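# Seat the lid fully onto the upright box

## Task

Place the lid on the box correctly oriented (not upside down) and pressed fully down, without crushing the lid or the box, and leave the box standing upright on the table.

## Robot and tools

Robot: two arms, left_arm and right_arm, mounted on opposite sides of a table. In the scene frame the origin is the table centre, the table surface is at z = +0.020 m, +z is up, and left_arm's base sits on the +y side (about (-0.022, +0.447, +0.039) m) while right_arm's is on the -y side (about (-0.028, -0.453, +0.039) m). Arm names do not match image left/right. Each gripper's fingers point along its own +x and close along its y; the reported end_effector_position is the midpoint between the fingers, roughly 3-4 cm short of the tips, and only the last 1.5 cm of each finger pad is flat.

Frames: hand positions, orientations (quat_wxyz), velocities and Hand targets are reported in each arm's own base frame. Fixed cameras and the table use the scene frame. Offsets you command are along the axes of that arm's current Hand target. Printed poses can be off by a few cm, more at long reach.

The 14-number row (used by execute_actions and move): left_arm dx, dy, dz, rx, ry, rz, opening, then right_arm the same seven. All values lie in [-1, 1]. The first six per arm are an offset from that arm's Hand target at the start of the action or move, not an absolute pose; 1.0 equals 0.6 m for dx/dy/dz and 180 degrees for rotation, and rx, ry, rz form a single rotation vector. Both arms always appear in the row. Sending six zeros for an arm re-requests its current Hand target. Opening is absolute, not an offset: +1 fully open (0.080 m), -1 fully closed, empty fingers touch near -0.78. A 0 opening is a real command, so repeat the current value to leave a gripper alone. Closing from fully open takes at least about 0.6 s.

execute_actions(actions, cameras): actions is a list of actions; each action is a list of up to 15 rows, one per 1/30 s step, with the last row held to fill 15 steps. Every row in an action counts from the same start pose, and each new action starts from the Hand target as it then is, so repeating an offset keeps moving. An empty list returns the state plus images (and the scene number). cameras picks images by name: cam_head_left, cam_head_right, cam_high, cam_low, cam_left_wrist, cam_right_wrist, or ["all"]; an unknown name invalidates the call.

move(target, speed, blend, opening_speed, grip_force, blocking, cameras): drives both grippers in straight lines to the offset(s) in target, one 14-number row or a list of up to 15 rows, all counted from the same starting Hand targets. speed is m/s per arm path, 0.002 to 4.3 (default 0.25), rotation capped at twice that in rad/s; one value or one per target. blend (m) rounds corners between list targets; 0 stops at each. opening_speed (0.2 or more, per second on the -1..1 scale) ramps the fingers. grip_force sets newtons per pad, 8 to 34, one value or one per arm, persisting until changed. blocking=false returns after about 0.5 s while motion continues. Moves last 0.5 to 10 s, do not avoid obstacles or the other arm, and grippers lag and overshoot more at speed and near full reach. Avoid paths near an arm's own base. The result adds a move: line: done (within 8 mm and 2 degrees), off_target, moving, held (a check withheld steps or the clearance check stopped it), blocked (gripper stopped far from its goal, likely obstructed; it then holds and presses less), or fault; limits=paced means the pose was clipped.

wait(seconds 0-10, cameras): lets time run holding commands; returns early if a running move ends. stop(cameras): brakes a running move, needing some distance. zoom_image(camera, region [x0,y0,x1,y1] in pixels, at most 504 x 504): enlarges part of that camera's latest image. finished_scene(scene): ends the scene irreversibly; the goal must hold without the robot. Call nothing else in the same reply.

Control behaviour: each step the commanded orientation is limited to 32 degrees from the measured one. Grippers often settle short or tilted because of friction, gravity and gear play; check position and orientation after moves and correct with explicit offsets. Small commands may not move or may go sideways.

Reading results: grip_measured is finger opening on the command scale (±2 mm error; under a hard squeeze it reads up to about 3 mm under the part's width). To hold something, command about 0.08 below the reading at contact for full force, less for a gentler grip. grip_effort_n is motor effort (negative closing), not pad force. Joint torques and External joint torques are in joint order (waist, shoulder, elbow, wrist pitch, wrist yaw, wrist roll); external torques estimate outside loads, including held weight. Contact load limits (N m): waist 17.8, shoulder 22, elbow 20.4, wrist pitch 3.26, wrist yaw 3.34, wrist roll 3.11. Exceeding one causes a 10 s torque fault. MOTOR HOT appears from 50 °C; at 95 °C an over-temperature stop follows, so avoid long holding, stretching or pushing into unreachable poses. Over-speed faults come from large single-step jumps.

Avoid: dropping or releasing moving parts, slamming, pressing hard (especially when seating the lid), arm-to-arm contact or grippers closing on each other, wrist-camera cables touching things, knocking the box over, and anything leaving the table. Objects may occasionally be nudged by outside pushes. Scene 1 is practice and may be skipped; its damage still counts.

Each tool is called by a JSON object that holds its "op" and its "data", one argument or row to a line.

## Session

{"op": "execute_actions", "data": {
  "actions": []
}}

{"op": "zoom_image", "data": {
  "camera": "cam_head_left",
  "region": [200, 170, 460, 370]
}}

{"op": "zoom_image", "data": {
  "camera": "cam_high",
  "region": [230, 210, 450, 400]
}}

Scene clock: 0.00 s.
left_arm: end_effector_position=(+0.2510, -0.1120, +0.1936) grip_measured=+1.000 grip_effort_n=n/a end_effector_quat_wxyz=(+0.714, +0.466, +0.138, -0.504) | right_arm: end_effector_position=(+0.1822, +0.2428, +0.2311) grip_measured=+1.000 grip_effort_n=n/a end_effector_quat_wxyz=(+0.877, +0.064, +0.352, +0.320)
Joint positions: left_arm=[-0.126 1.057 0.871 -0.717 0.558 1.377 0.08] | right_arm=[0.988 0.994 0.883 -0.508 0.124 0.513 0.08]
Joint velocities: within noise
Joint torques (N m): no reading
External joint torques (N m): no reading
Heat: left arm: hottest wrist pitch 27 °C (+0.0 °C/min); right arm: hottest elbow 28 °C (+0.0 °C/min).
Hand target: left_arm +0.2527, -0.1114, +0.2001; +0.719, +0.467, +0.129, -0.498 | right_arm +0.1845, +0.2415, +0.2380; +0.881, +0.068, +0.341, +0.320
Tool commands: left_gripper/opening=+1.0 right_gripper/opening=+1.0

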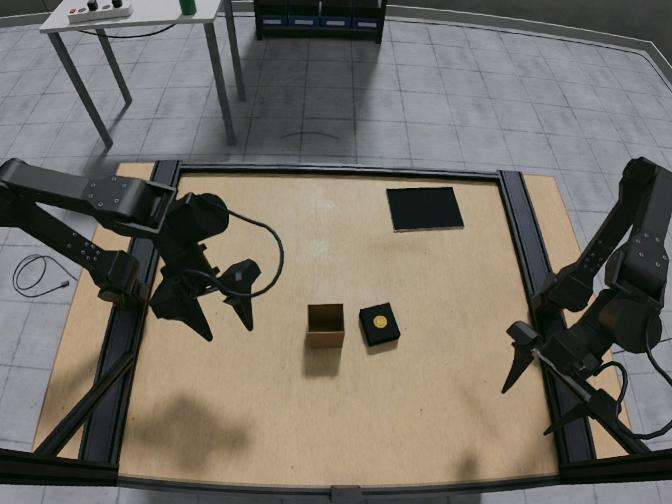

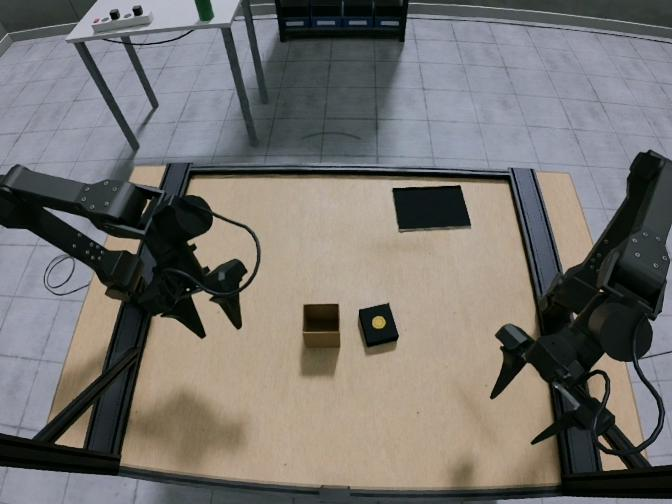

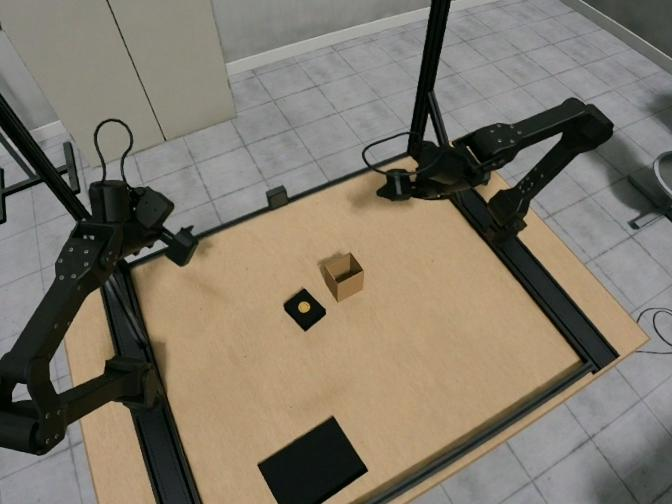

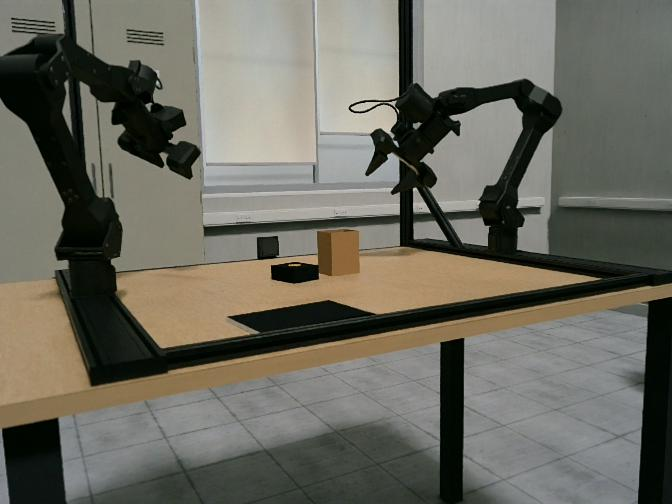

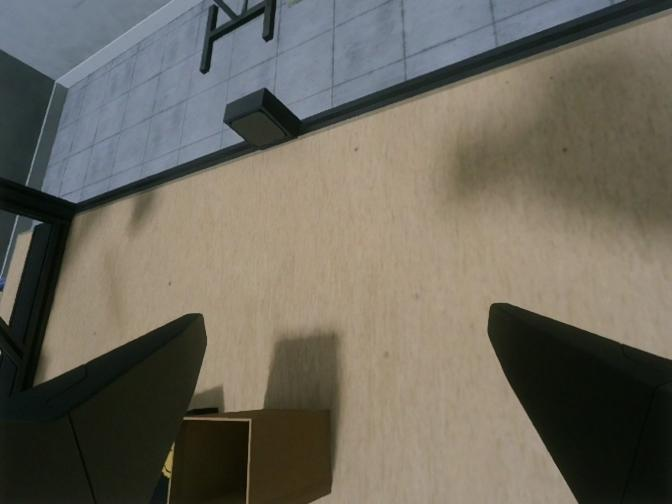

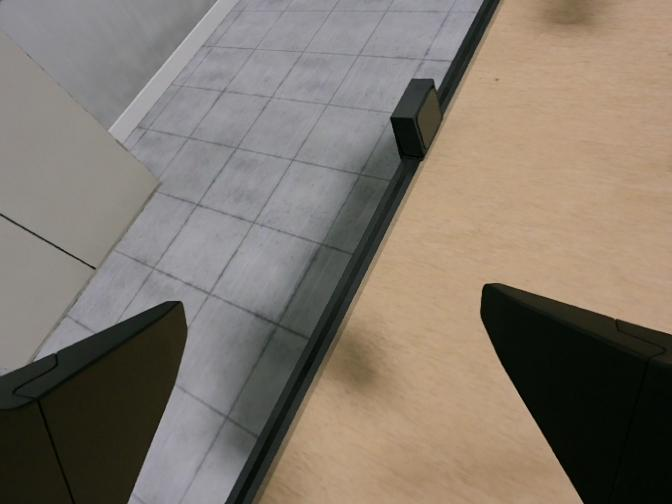

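Scaled by 1.938 from the camera's 672x504 image, which has a finer 960x720 frame.

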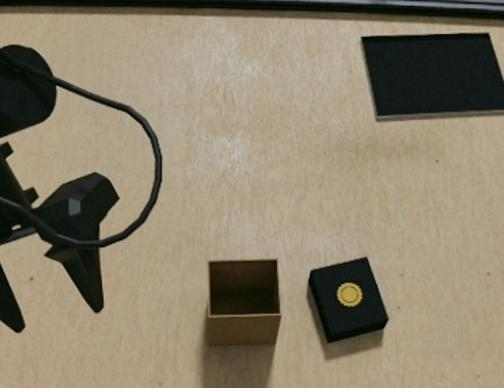

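Scaled by 2.291 from the camera's 672x504 image, which has a finer 960x720 frame.

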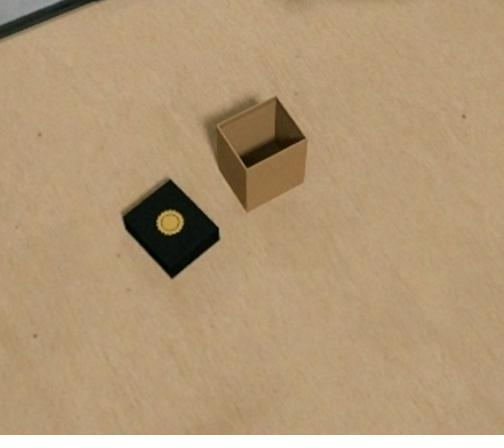

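{"op": "move", "data": {
  "target": [0.0415, -0.0260, -0.1110, -0.4388, 0.1100, 0.1985, 0.22, -0.0035, -0.3933, 0.0892, 0.1267, 0.2498, -0.1633, 1],
  "speed": 0.35,
  "grip_force": 8,
  "cameras": ["cam_left_wrist", "cam_right_wrist", "cam_head_left"]
}}

Scene clock: 66.50 s.
left_arm: end_effector_position=(+0.2650, -0.0745, +0.1293) grip_measured=+0.223 grip_effort_n=-12.3 end_effector_quat_wxyz=(+0.918, +0.007, +0.396, -0.006) | right_arm: end_effector_position=(+0.3355, +0.0610, +0.1950) grip_measured=+1.000 grip_effort_n=0.2 end_effector_quat_wxyz=(+0.701, +0.026, +0.713, +0.022)
Joint positions: left_arm=[-0.428 1.031 0.631 -0.459 -0.284 -0.301 0.045] | right_arm=[0.149 1.864 1.85 -1.563 -0.07 0.154 0.08]
Joint torques (N m): left_arm=[-0.24 -1.95 8.26 1.06 -0.35 -0.12] | right_arm=[0.04 -6.58 6.76 0.05 0.26 -0.15]
External joint torques (N m): left_arm=[-0.24 0.73 1.67 -0.28 -0.21 -0.12] | right_arm=[0.1 1.26 1.16 -0.29 0.28 -0.15]
Heat: left arm: hottest wrist pitch 30 °C (+2.0 °C/min); right arm: hottest elbow 36 °C (+6.1 °C/min).
Hand target: left_arm +0.2700, -0.0740, +0.1402; +0.924, +0.000, +0.382, +0.000 | right_arm +0.3399, +0.0601, +0.1997; +0.707, +0.024, +0.707, +0.024
Off the commanded pose: left_arm 0.012 m, 2 deg | right_arm 0.007 m, 1 deg.
joint sent to its limit (right arm) — joint 4 (wrist pitch), lower limit. The joint targets are off in position, not in orientation.
grip_force (N): 8, 8
move: off_target (left_arm)
Images, in order (width x height): cam_head_left 672x504, cam_left_wrist 672x504, cam_right_wrist 672x504.

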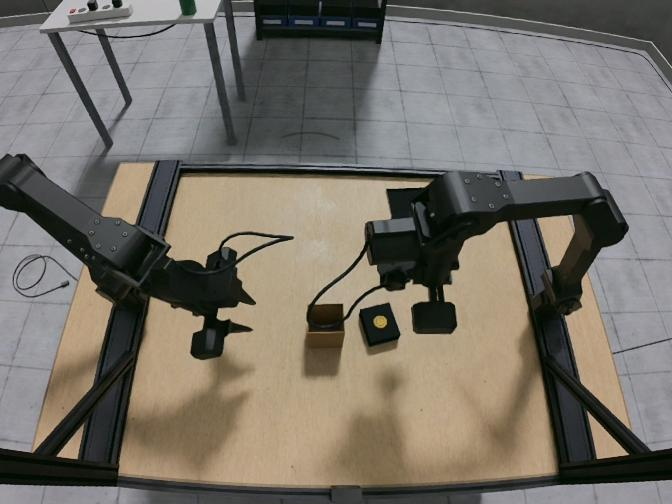

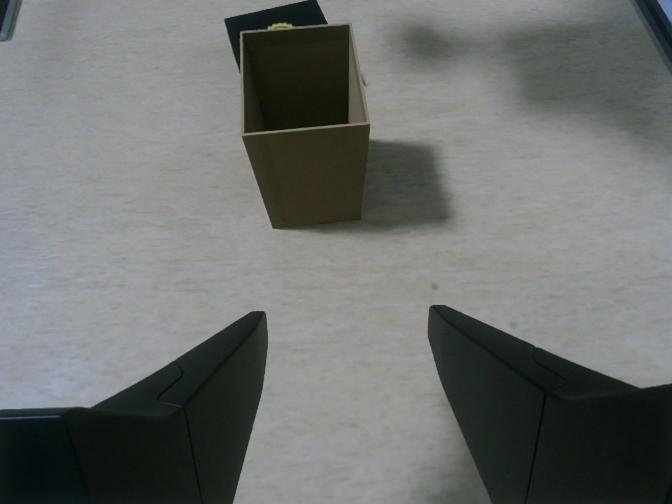

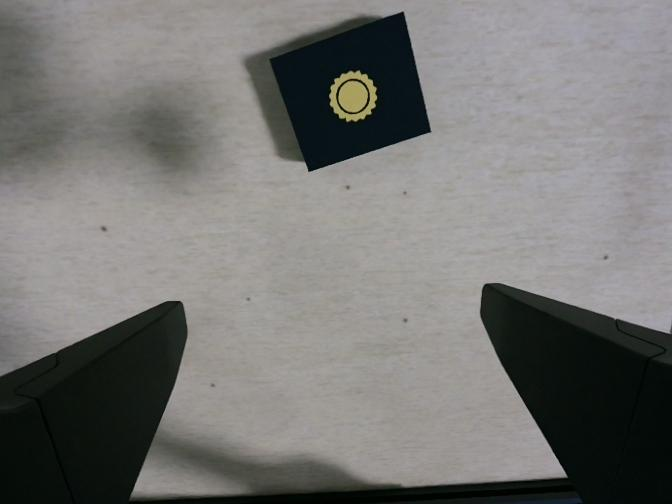

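{"op": "move", "data": {
  "target": [
    [0, 0, 0, 0, 0, 0, 0.22, 0.1397, 0.0992, 0.0368, 0, -0.1389, 0, -0.7],
    [0, 0, 0, 0, 0, 0, 0.22, 0.2695, 0.0907, 0.0368, 0, -0.1389, 0, -0.7]
  ],
  "speed": [0.25, 0.12],
  "blend": [0.01, 0],
  "cameras": ["cam_right_wrist", "cam_low", "cam_left_wrist"]
}}

{"op": "zoom_image", "data": {
  "camera": "cam_low",
  "region": [240, 180, 390, 300]
}}

Scene clock: 216.90 s.
left_arm: end_effector_position=(+0.2650, -0.0745, +0.1293) grip_measured=+0.223 grip_effort_n=-12.8 end_effector_quat_wxyz=(+0.918, +0.007, +0.396, -0.006) | right_arm: end_effector_position=(+0.3609, +0.1284, +0.0441) grip_measured=-0.697 grip_effort_n=-15.6 end_effector_quat_wxyz=(+0.841, +0.026, +0.540, +0.027)
Joint positions: left_arm=[-0.428 1.031 0.631 -0.459 -0.284 -0.301 0.045] | right_arm=[0.375 1.764 1.027 -0.405 0.084 0.355 0.004]
Joint torques (N m): left_arm=[-0.24 -1.94 8.26 1.06 -0.35 -0.12] | right_arm=[0.15 -6.27 3.52 1.83 0.41 0.09]
External joint torques (N m): left_arm=[-0.25 0.7 1.79 -0.23 -0.2 -0.12] | right_arm=[0.17 0.94 -2.23 0.82 0.33 0.09]
Heat: left arm: hottest elbow 32 °C (+1.0 °C/min); right arm: hottest elbow 40 °C (+1.0 °C/min).
Hand target: left_arm +0.2700, -0.0740, +0.1402; +0.924, +0.000, +0.382, +0.000 | right_arm +0.3620, +0.1252, +0.0420; +0.843, +0.028, +0.537, +0.018
Off the commanded pose: left_arm 0.012 m, 2 deg | right_arm 0.004 m, 1 deg.
grip_force (N): 8, 8
move: off_target (left_arm)
Images, in order (width x height): cam_low 672x504, cam_left_wrist 672x504, cam_right_wrist 672x504.

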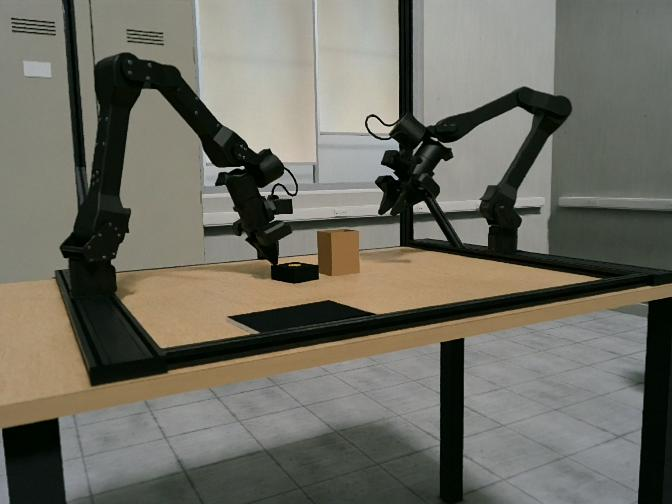

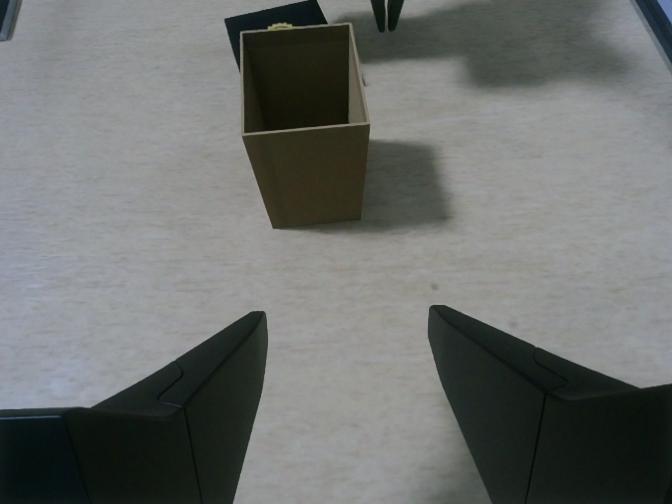

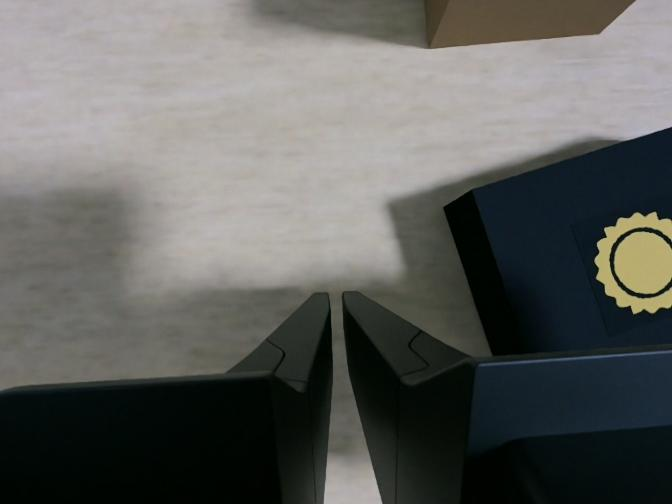

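Scaled by 3.360 from the camera's 672x504 image, which has a finer 960x720 frame.

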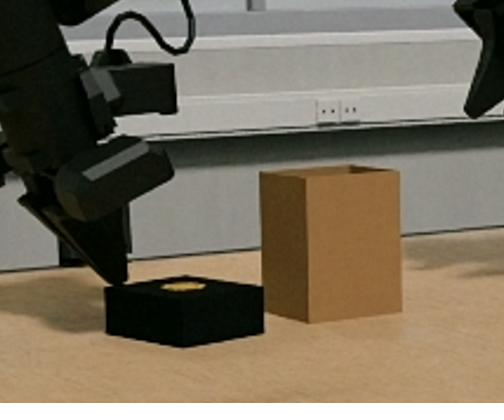

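{"op": "move", "data": {
  "target": [
    [0, 0, 0, 0, 0, 0, 0.22, 0.012, -0.0009, -0.0056, 0, 0, 0, -0.7],
    [0, 0, 0, 0, 0, 0, 0.22, -0.0013, -0.2222, 0.0005, 0, 0, 0, -0.7]
  ],
  "speed": [0.08, 0.08],
  "cameras": ["cam_right_wrist", "cam_low", "cam_head_left"]
}}

Scene clock: 237.33 s.
left_arm: end_effector_position=(+0.2650, -0.0745, +0.1293) grip_measured=+0.223 grip_effort_n=-12.8 end_effector_quat_wxyz=(+0.918, +0.007, +0.396, -0.006) | right_arm: end_effector_position=(+0.3618, -0.0081, +0.0295) grip_measured=-0.697 grip_effort_n=-15.6 end_effector_quat_wxyz=(+0.838, +0.026, +0.544, +0.013)
Joint positions: left_arm=[-0.428 1.031 0.631 -0.459 -0.284 -0.301 0.045] | right_arm=[-0.052 1.726 0.918 -0.345 -0.071 -0.018 0.004]
Joint torques (N m): left_arm=[-0.24 -1.95 8.26 1.06 -0.35 -0.12] | right_arm=[0 -7.86 3.62 1.25 -0.37 -0.12]
External joint torques (N m): left_arm=[-0.25 0.75 1.68 -0.26 -0.2 -0.12] | right_arm=[0.01 -1.1 -1.91 0.26 -0.33 -0.12]
Heat: left arm: hottest elbow 33 °C (+1.0 °C/min); right arm: hottest elbow 36 °C (-4.0 °C/min).
Hand target: left_arm +0.2700, -0.0740, +0.1402; +0.924, +0.000, +0.382, +0.000 | right_arm +0.3620, -0.0079, +0.0339; +0.843, +0.028, +0.537, +0.018
Off the commanded pose: left_arm 0.012 m, 2 deg | right_arm 0.004 m, 1 deg.
grip_force (N): 8, 8
move: off_target (left_arm)
Images, in order (width x height): cam_head_left 672x504, cam_low 672x504, cam_right_wrist 672x504.

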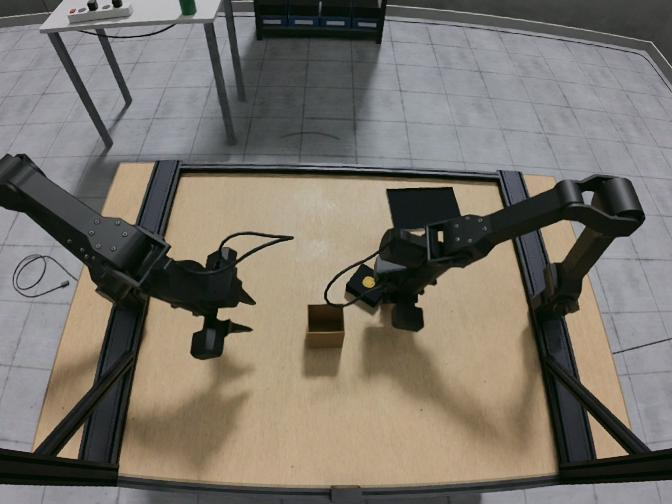

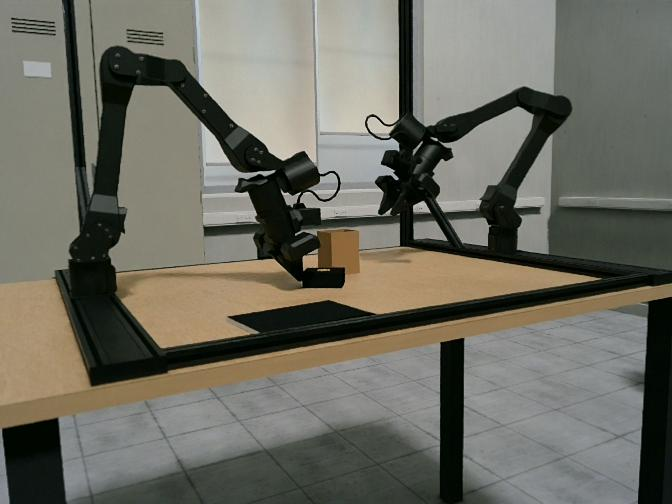

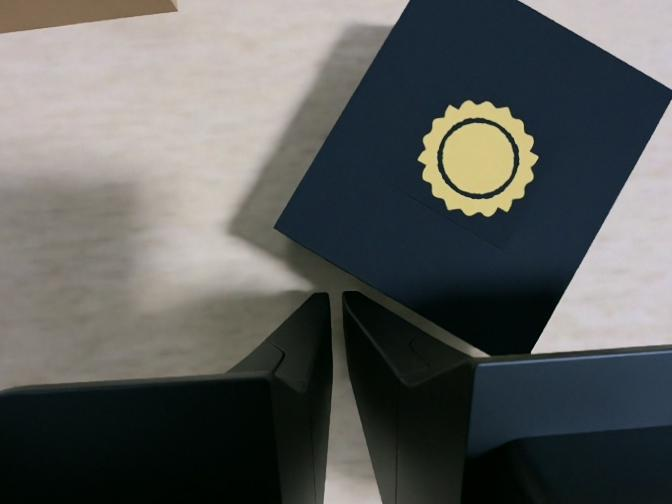

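{"op": "move", "data": {
  "target": [
    [0.1947, 0.0233, -0.0297, 0, 0, 0, 0.22, -0.1167, 0.0398, -0.0193, 0, 0, 0, -0.7],
    [0.2966, 0.0233, 0.0722, 0, 0, 0, 0.22, -0.2248, -0.055, 0.0645, 0, 0.1389, 0, 1]
  ],
  "speed": [0.15, 0.07],
  "cameras": ["cam_right_wrist", "cam_left_wrist", "cam_low", "cam_head_left"]
}}

Scene clock: 275.43 s.
left_arm: end_effector_position=(+0.4188, -0.0623, +0.0375) grip_measured=+0.223 grip_effort_n=-12.3 end_effector_quat_wxyz=(+0.920, -0.001, +0.392, -0.001) | right_arm: end_effector_position=(+0.3354, -0.0454, +0.1651) grip_measured=+0.997 grip_effort_n=15.6 end_effector_quat_wxyz=(+0.699, +0.026, +0.714, +0.027)
Joint positions: left_arm=[-0.195 1.812 0.861 0.135 -0.132 -0.142 0.045] | right_arm=[-0.165 1.858 1.722 -1.468 -0.07 -0.168 0.08]
Joint torques (N m): left_arm=[0.25 -5.96 6.83 1.12 0.15 0.17] | right_arm=[-0.29 -6.63 6.77 0.07 0.24 -0.15]
External joint torques (N m): left_arm=[0.25 1.28 1.37 -0.27 0.21 0.17] | right_arm=[-0.3 1.17 1.13 -0.22 0.29 -0.14]
Heat: left arm: hottest elbow 33 °C (+1.0 °C/min); right arm: hottest elbow 35 °C (-5.0 °C/min).
Hand target: left_arm +0.4266, -0.0599, +0.0451; +0.924, +0.000, +0.382, +0.000 | right_arm +0.3401, -0.0501, +0.1700; +0.707, +0.024, +0.707, +0.024
Off the commanded pose: left_arm 0.011 m, 1 deg | right_arm 0.008 m, 1 deg.
grip_force (N): 8, 8
move: off_target (left_arm)
Images, in order (width x height): cam_head_left 672x504, cam_low 672x504, cam_left_wrist 672x504, cam_right_wrist 672x504.

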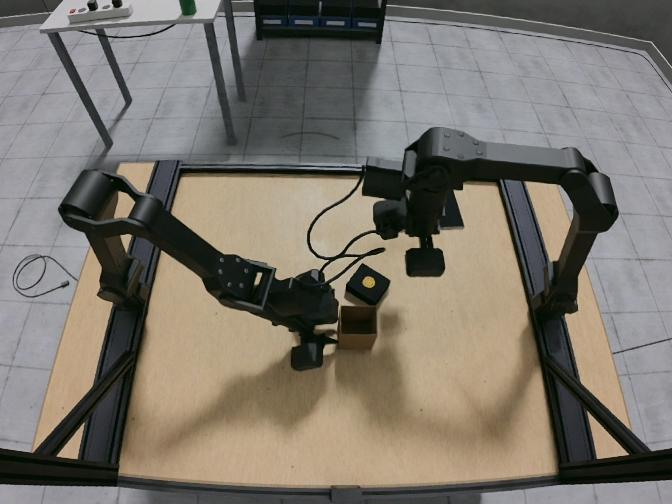

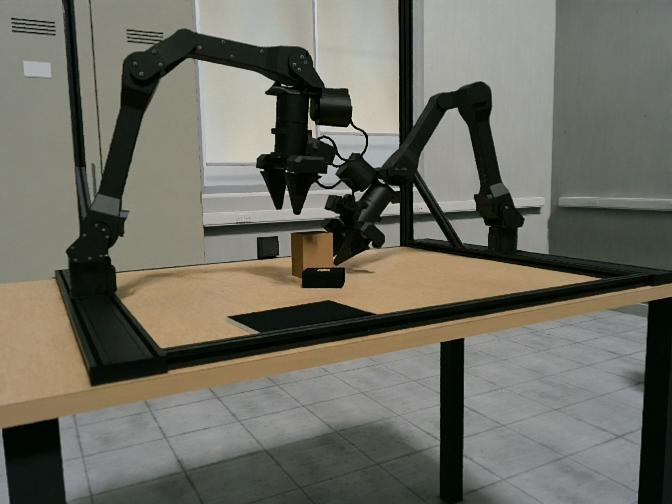

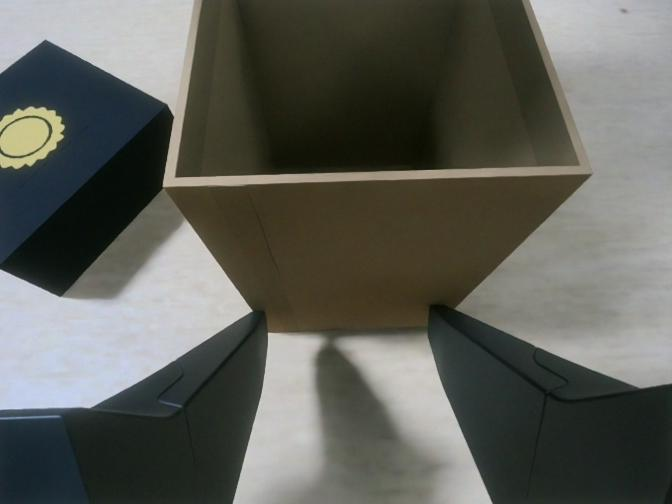

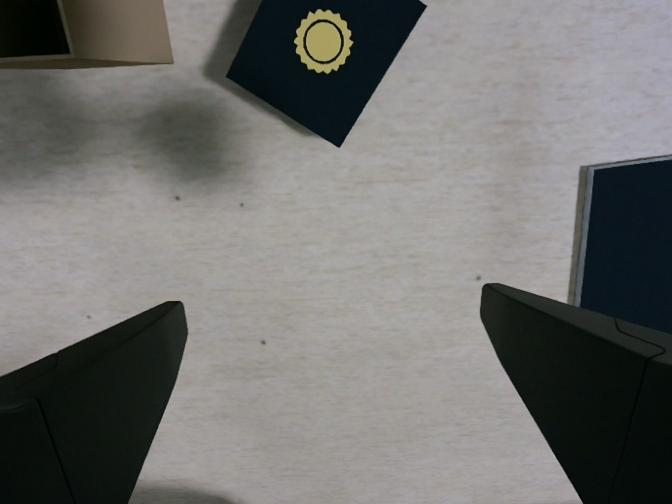

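{"op": "move", "data": {
  "target": [
    [-0.0141, 0, -0.0141, 0, 0, 0, 0.22, 0, 0, 0, 0, 0, 0, 1],
    [-0.0141, -0.005, -0.0141, 0, 0, 0, 1, 0, 0, 0, 0, 0, 0, 1],
    [0.0354, -0.005, 0.0354, 0, 0, 0, 1, 0, 0, 0, 0, 0, 0, 1],
    [0.0354, -0.005, 0.0354, 0, 0, 0, 0.46, 0, 0, 0, 0, 0, 0, 1]
  ],
  "speed": 0.06,
  "cameras": ["cam_left_wrist", "cam_low", "cam_right_wrist"]
}}

Scene clock: 348.53 s.
left_arm: end_effector_position=(+0.4492, -0.0657, +0.0375) grip_measured=+0.478 grip_effort_n=-30.0 end_effector_quat_wxyz=(+0.920, -0.001, +0.392, -0.001) | right_arm: end_effector_position=(+0.3354, -0.0454, +0.1651) grip_measured=+0.997 grip_effort_n=16.0 end_effector_quat_wxyz=(+0.699, +0.026, +0.714, +0.027)
Joint positions: left_arm=[-0.187 1.908 0.995 0.099 -0.126 -0.136 0.057] | right_arm=[-0.165 1.858 1.722 -1.468 -0.07 -0.168 0.08]
Joint torques (N m): left_arm=[0.23 -6.72 6.95 1.12 0.13 0.17] | right_arm=[-0.36 -6.71 6.72 0.04 0.23 -0.15]
External joint torques (N m): left_arm=[0.21 1.24 1.51 -0.22 0.2 0.17] | right_arm=[-0.3 1.03 1.12 -0.25 0.27 -0.15]
Heat: left arm: hottest elbow 32 °C (+0.0 °C/min); right arm: hottest elbow 43 °C (+5.0 °C/min).
Hand target: left_arm +0.4567, -0.0629, +0.0452; +0.924, +0.000, +0.382, +0.000 | right_arm +0.3401, -0.0501, +0.1700; +0.707, +0.024, +0.707, +0.024
Off the commanded pose: left_arm 0.011 m, 1 deg | right_arm 0.008 m, 1 deg.
grip_force (N): 8, 8
move: off_target (left_arm); target 2's new opening was sent with left_arm's hand 0.009 m and 2 deg from that target; target 4's new opening was sent with left_arm's hand 0.011 m and 1 deg from that target
Images, in order (width x height): cam_low 672x504, cam_left_wrist 672x504, cam_right_wrist 672x504.

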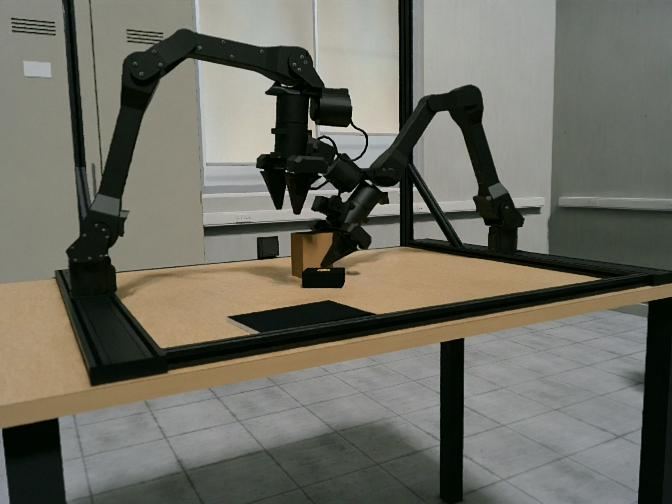

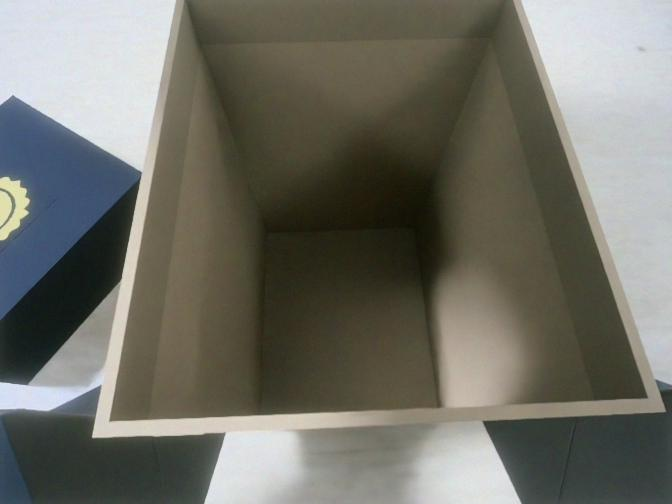

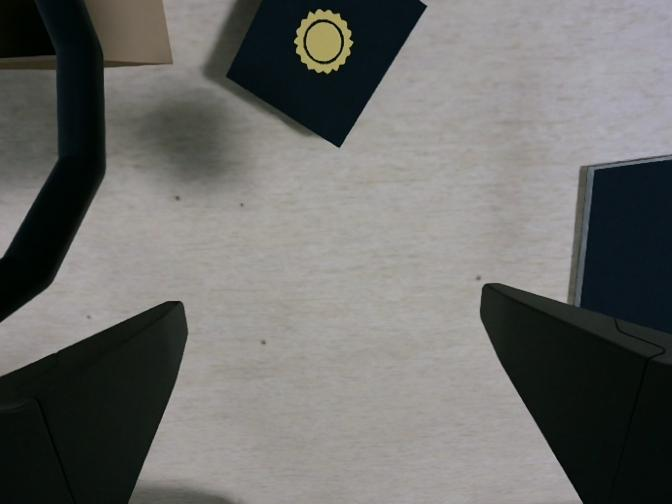

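{"op": "move", "data": {
  "target": [
    [0.0141, -0.1283, 0.0141, 0, 0, 0, 0.46, 0, -0.083, 0, 0, 0, 0, 1],
    [0.0141, -0.1283, 0.0141, 0, 0, 0, 0.85, 0, -0.083, 0, 0, 0, 0, 1],
    [-0.09, -0.1283, -0.09, 0, 0, 0, 0.85, 0, -0.083, 0, 0, 0, 0, 1]
  ],
  "speed": [0.06, 0.06, 0.1],
  "cameras": ["cam_left_wrist", "cam_low", "cam_right_wrist", "cam_head_left"]
}}

Scene clock: 370.93 s.
left_arm: end_effector_position=(+0.3780, -0.1419, +0.0370) grip_measured=+0.847 grip_effort_n=14.7 end_effector_quat_wxyz=(+0.918, +0.008, +0.396, -0.005) | right_arm: end_effector_position=(+0.3361, -0.0953, +0.1622) grip_measured=+0.997 grip_effort_n=16.0 end_effector_quat_wxyz=(+0.700, +0.028, +0.713, +0.026)
Joint positions: left_arm=[-0.475 1.775 0.828 0.076 -0.316 -0.338 0.073] | right_arm=[-0.305 1.909 1.777 -1.48 -0.067 -0.304 0.08]
Joint torques (N m): left_arm=[-0.2 -8.04 3.63 2.06 -0.37 -0.12] | right_arm=[-0.17 -6.83 6.76 0.04 0.21 -0.16]
External joint torques (N m): left_arm=[-0.22 -1.22 -1.67 0.79 -0.21 -0.12] | right_arm=[-0.2 1.36 1.06 -0.27 0.27 -0.15]
Heat: left arm: hottest elbow 33 °C (+1.0 °C/min); right arm: hottest elbow 41 °C (+0.0 °C/min).
Hand target: left_arm +0.3803, -0.1399, +0.0451; +0.924, +0.000, +0.382, +0.000 | right_arm +0.3401, -0.0998, +0.1666; +0.707, +0.024, +0.707, +0.024
Off the commanded pose: left_arm 0.009 m, 2 deg | right_arm 0.007 m, 1 deg.
grip_force (N): 8, 8
move: off_target (left_arm); target 2's new opening was sent with left_arm's hand 0.009 m and 1 deg from that target
Images, in order (width x height): cam_head_left 672x504, cam_low 672x504, cam_left_wrist 672x504, cam_right_wrist 672x504.

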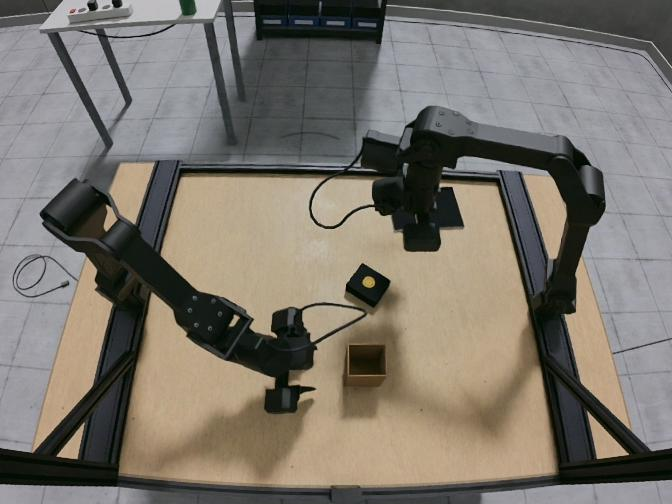

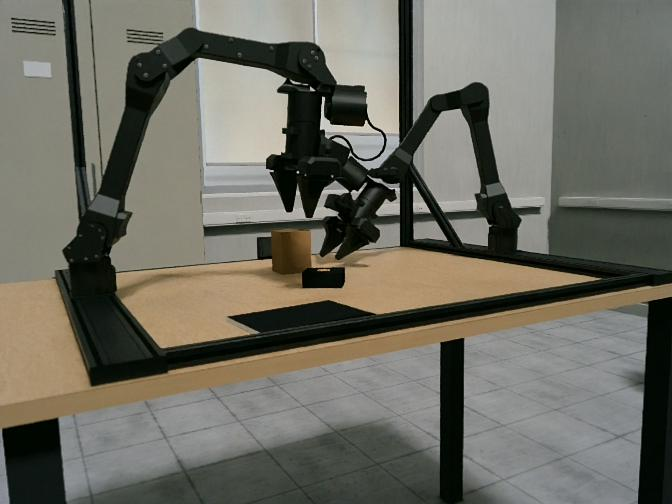

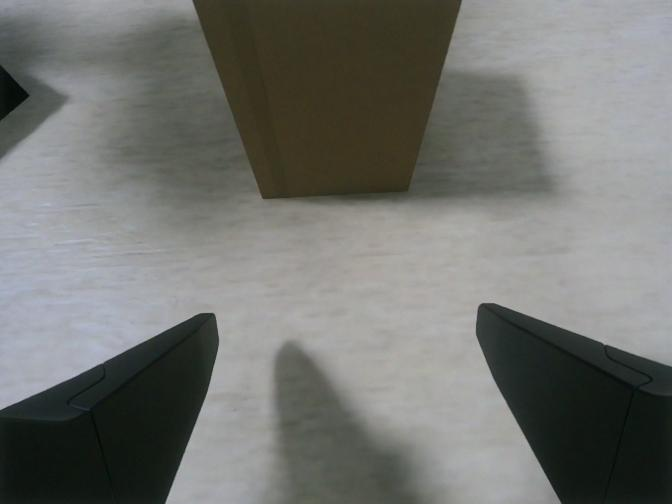

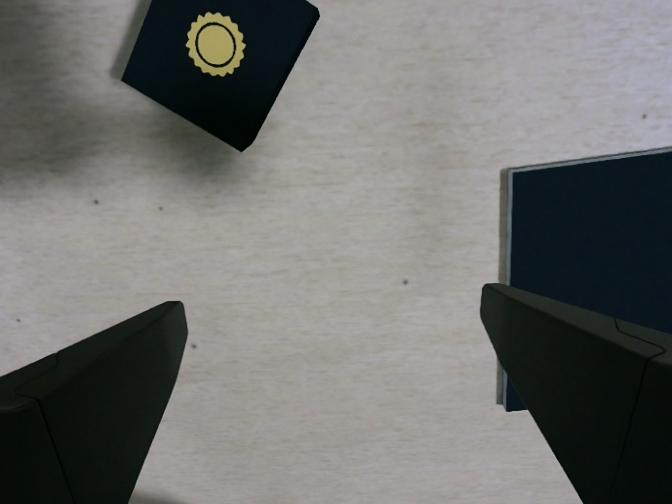

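{"op": "move", "data": {
  "target": [-0.2478, -0.0035, 0.035, 0, -0.111, 0, 0.85, 0.1083, 0.0822, 0.1112, 0.1911, 0, 0, 1],
  "speed": 0.2,
  "cameras": ["cam_left_wrist", "cam_right_wrist", "cam_low"]
}}

Scene clock: 389.70 s.
left_arm: end_effector_position=(+0.2910, -0.1465, +0.1628) grip_measured=+0.847 grip_effort_n=14.7 end_effector_quat_wxyz=(+0.975, +0.006, +0.221, -0.008) | right_arm: end_effector_position=(+0.3997, -0.0434, +0.1011) grip_measured=+0.997 grip_effort_n=16.0 end_effector_quat_wxyz=(+0.660, +0.226, +0.693, -0.184)
Joint positions: left_arm=[-0.75 1.169 0.598 -0.002 -0.651 -0.363 0.073] | right_arm=[-0.133 2.12 1.841 -1.329 -0.067 0.453 0.08]
Joint torques (N m): left_arm=[-0.24 -4.25 4.52 1.19 -0.43 -0.11] | right_arm=[0.25 -8.18 6.76 0.71 0.18 0.06]
External joint torques (N m): left_arm=[-0.26 -0.71 -1.97 -0.27 -0.21 -0.11] | right_arm=[0.32 1.37 1.15 0.43 0.19 0.07]
Heat: left arm: hottest shoulder 31 °C (+4.0 °C/min); right arm: hottest elbow 40 °C (-2.0 °C/min).
Hand target: left_arm +0.2899, -0.1421, +0.1649; +0.976, +0.000, +0.216, +0.000 | right_arm +0.4068, -0.0462, +0.1051; +0.668, +0.231, +0.682, -0.186
Off the commanded pose: left_arm 0.005 m, 1 deg | right_arm 0.009 m, 2 deg.
grip_force (N): 8, 8
move: off_target (right_arm)
Images, in order (width x height): cam_low 672x504, cam_left_wrist 672x504, cam_right_wrist 672x504.

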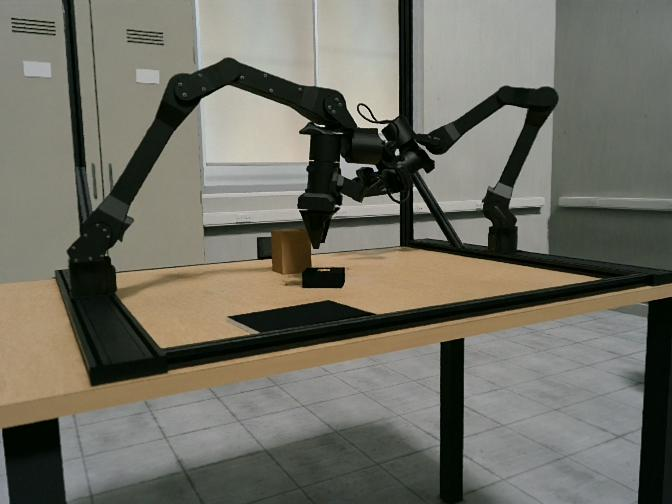

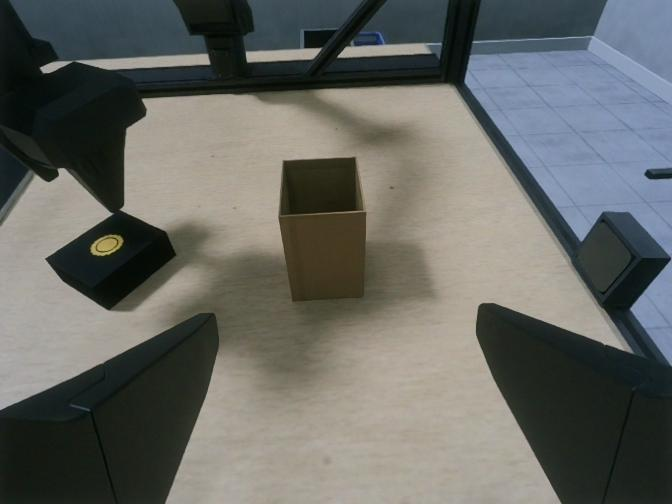

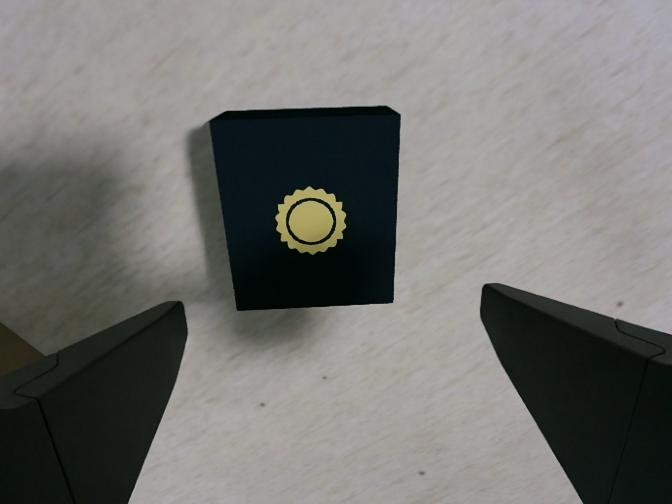

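{"op": "move", "data": {
  "target": [0, 0, 0, 0, 0, 0, 0.85, 0.0598, 0.0033, 0.0073, 0.005, 0, 0, 1],
  "speed": 0.12,
  "cameras": ["cam_right_wrist"]
}}

Scene clock: 427.63 s.
left_arm: end_effector_position=(+0.2910, -0.1465, +0.1628) grip_measured=+0.847 grip_effort_n=14.7 end_effector_quat_wxyz=(+0.975, +0.006, +0.221, -0.008) | right_arm: end_effector_position=(+0.4116, -0.0437, +0.0727) grip_measured=+0.997 grip_effort_n=15.6 end_effector_quat_wxyz=(+0.668, +0.233, +0.681, -0.188)
Joint positions: left_arm=[-0.75 1.169 0.598 -0.002 -0.651 -0.363 0.073] | right_arm=[-0.13 2.154 1.781 -1.206 -0.067 0.475 0.08]
Joint torques (N m): left_arm=[-0.25 -4.27 4.51 1.18 -0.43 -0.12] | right_arm=[0.29 -8.66 3.44 0.8 0.14 0.08]
External joint torques (N m): left_arm=[-0.26 -0.74 -1.95 -0.27 -0.21 -0.12] | right_arm=[0.3 1.09 -2.19 0.45 0.15 0.08]
Heat: left arm: hottest elbow 30 °C (-3.0 °C/min); right arm: hottest elbow 42 °C (+0.0 °C/min).
Hand target: left_arm +0.2899, -0.1421, +0.1649; +0.976, +0.000, +0.216, +0.000 | right_arm +0.4115, -0.0446, +0.0693; +0.666, +0.237, +0.681, -0.192
Off the commanded pose: left_arm 0.005 m, 1 deg | right_arm 0.004 m, 1 deg.
grip_force (N): 8, 8
move: done
Images, in order (width x height): cam_right_wrist 672x504.

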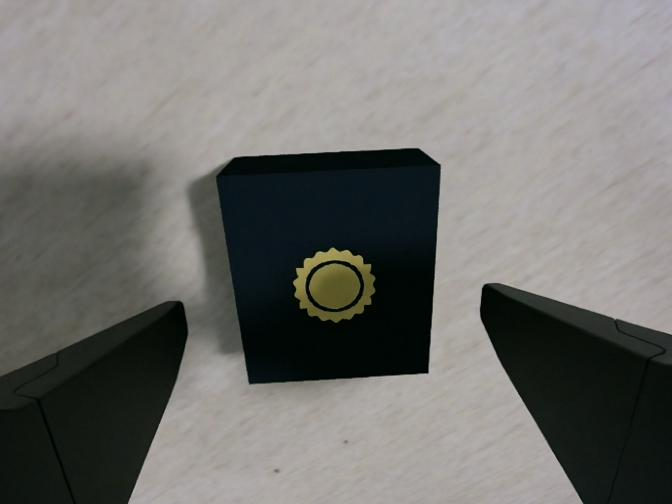

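{"op": "move", "data": {
  "target": [
    [0, 0, 0, 0, 0, 0, 0.85, 0.0515, -0.0028, -0.0055, 0, 0, 0, 1],
    [0, 0, 0, 0, 0, 0, 0.85, 0.0515, -0.0028, -0.0055, 0, 0, 0, 0.45]
  ],
  "speed": 0.08,
  "opening_speed": 0.5,
  "cameras": ["cam_right_wrist", "cam_low", "cam_left_wrist"]
}}

Scene clock: 443.37 s.
left_arm: end_effector_position=(+0.2910, -0.1465, +0.1628) grip_measured=+0.847 grip_effort_n=15.1 end_effector_quat_wxyz=(+0.975, +0.006, +0.221, -0.008) | right_arm: end_effector_position=(+0.4085, -0.0408, +0.0421) grip_measured=+0.608 grip_effort_n=-30.9 end_effector_quat_wxyz=(+0.668, +0.233, +0.681, -0.187)
Joint positions: left_arm=[-0.75 1.169 0.598 -0.002 -0.651 -0.363 0.073] | right_arm=[-0.124 2.163 1.673 -1.086 -0.067 0.479 0.062]
Joint torques (N m): left_arm=[-0.24 -4.27 4.51 1.18 -0.43 -0.12] | right_arm=[0.32 -8.56 3.27 0.82 0.18 0.05]
External joint torques (N m): left_arm=[-0.24 -0.82 -1.84 -0.24 -0.22 -0.12] | right_arm=[0.42 1.26 -2.27 0.5 0.18 0.05]
Heat: left arm: hottest shoulder 29 °C (-2.0 °C/min); right arm: hottest elbow 38 °C (-2.0 °C/min).
Hand target: left_arm +0.2899, -0.1421, +0.1649; +0.976, +0.000, +0.216, +0.000 | right_arm +0.4079, -0.0420, +0.0385; +0.666, +0.237, +0.681, -0.192
Off the commanded pose: left_arm 0.005 m, 1 deg | right_arm 0.004 m, 1 deg.
grip_force (N): 8, 8
move: done
Images, in order (width x height): cam_low 672x504, cam_left_wrist 672x504, cam_right_wrist 672x504.

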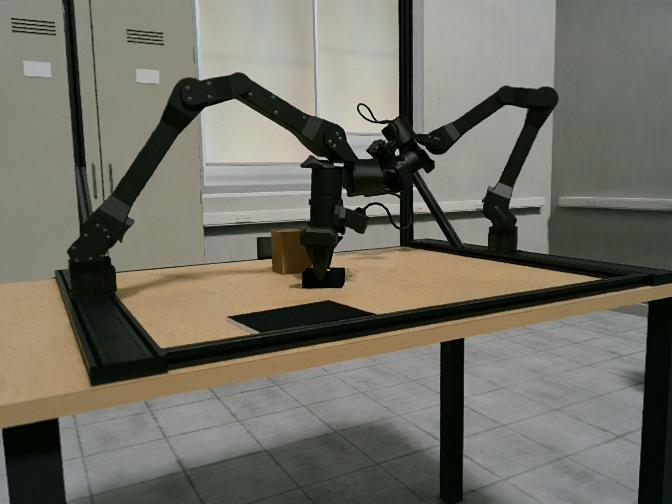

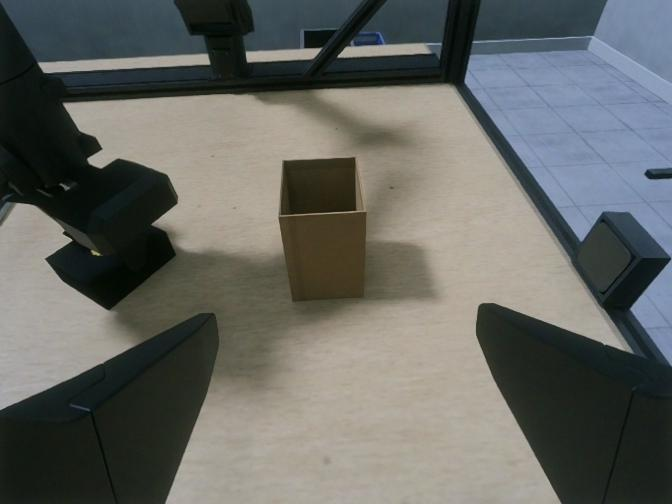

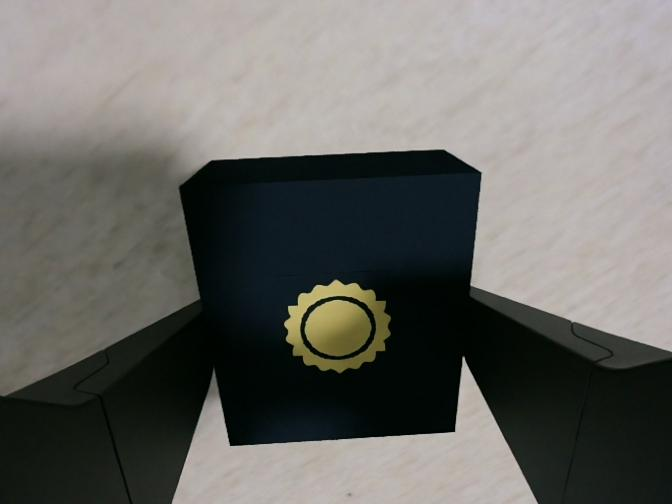

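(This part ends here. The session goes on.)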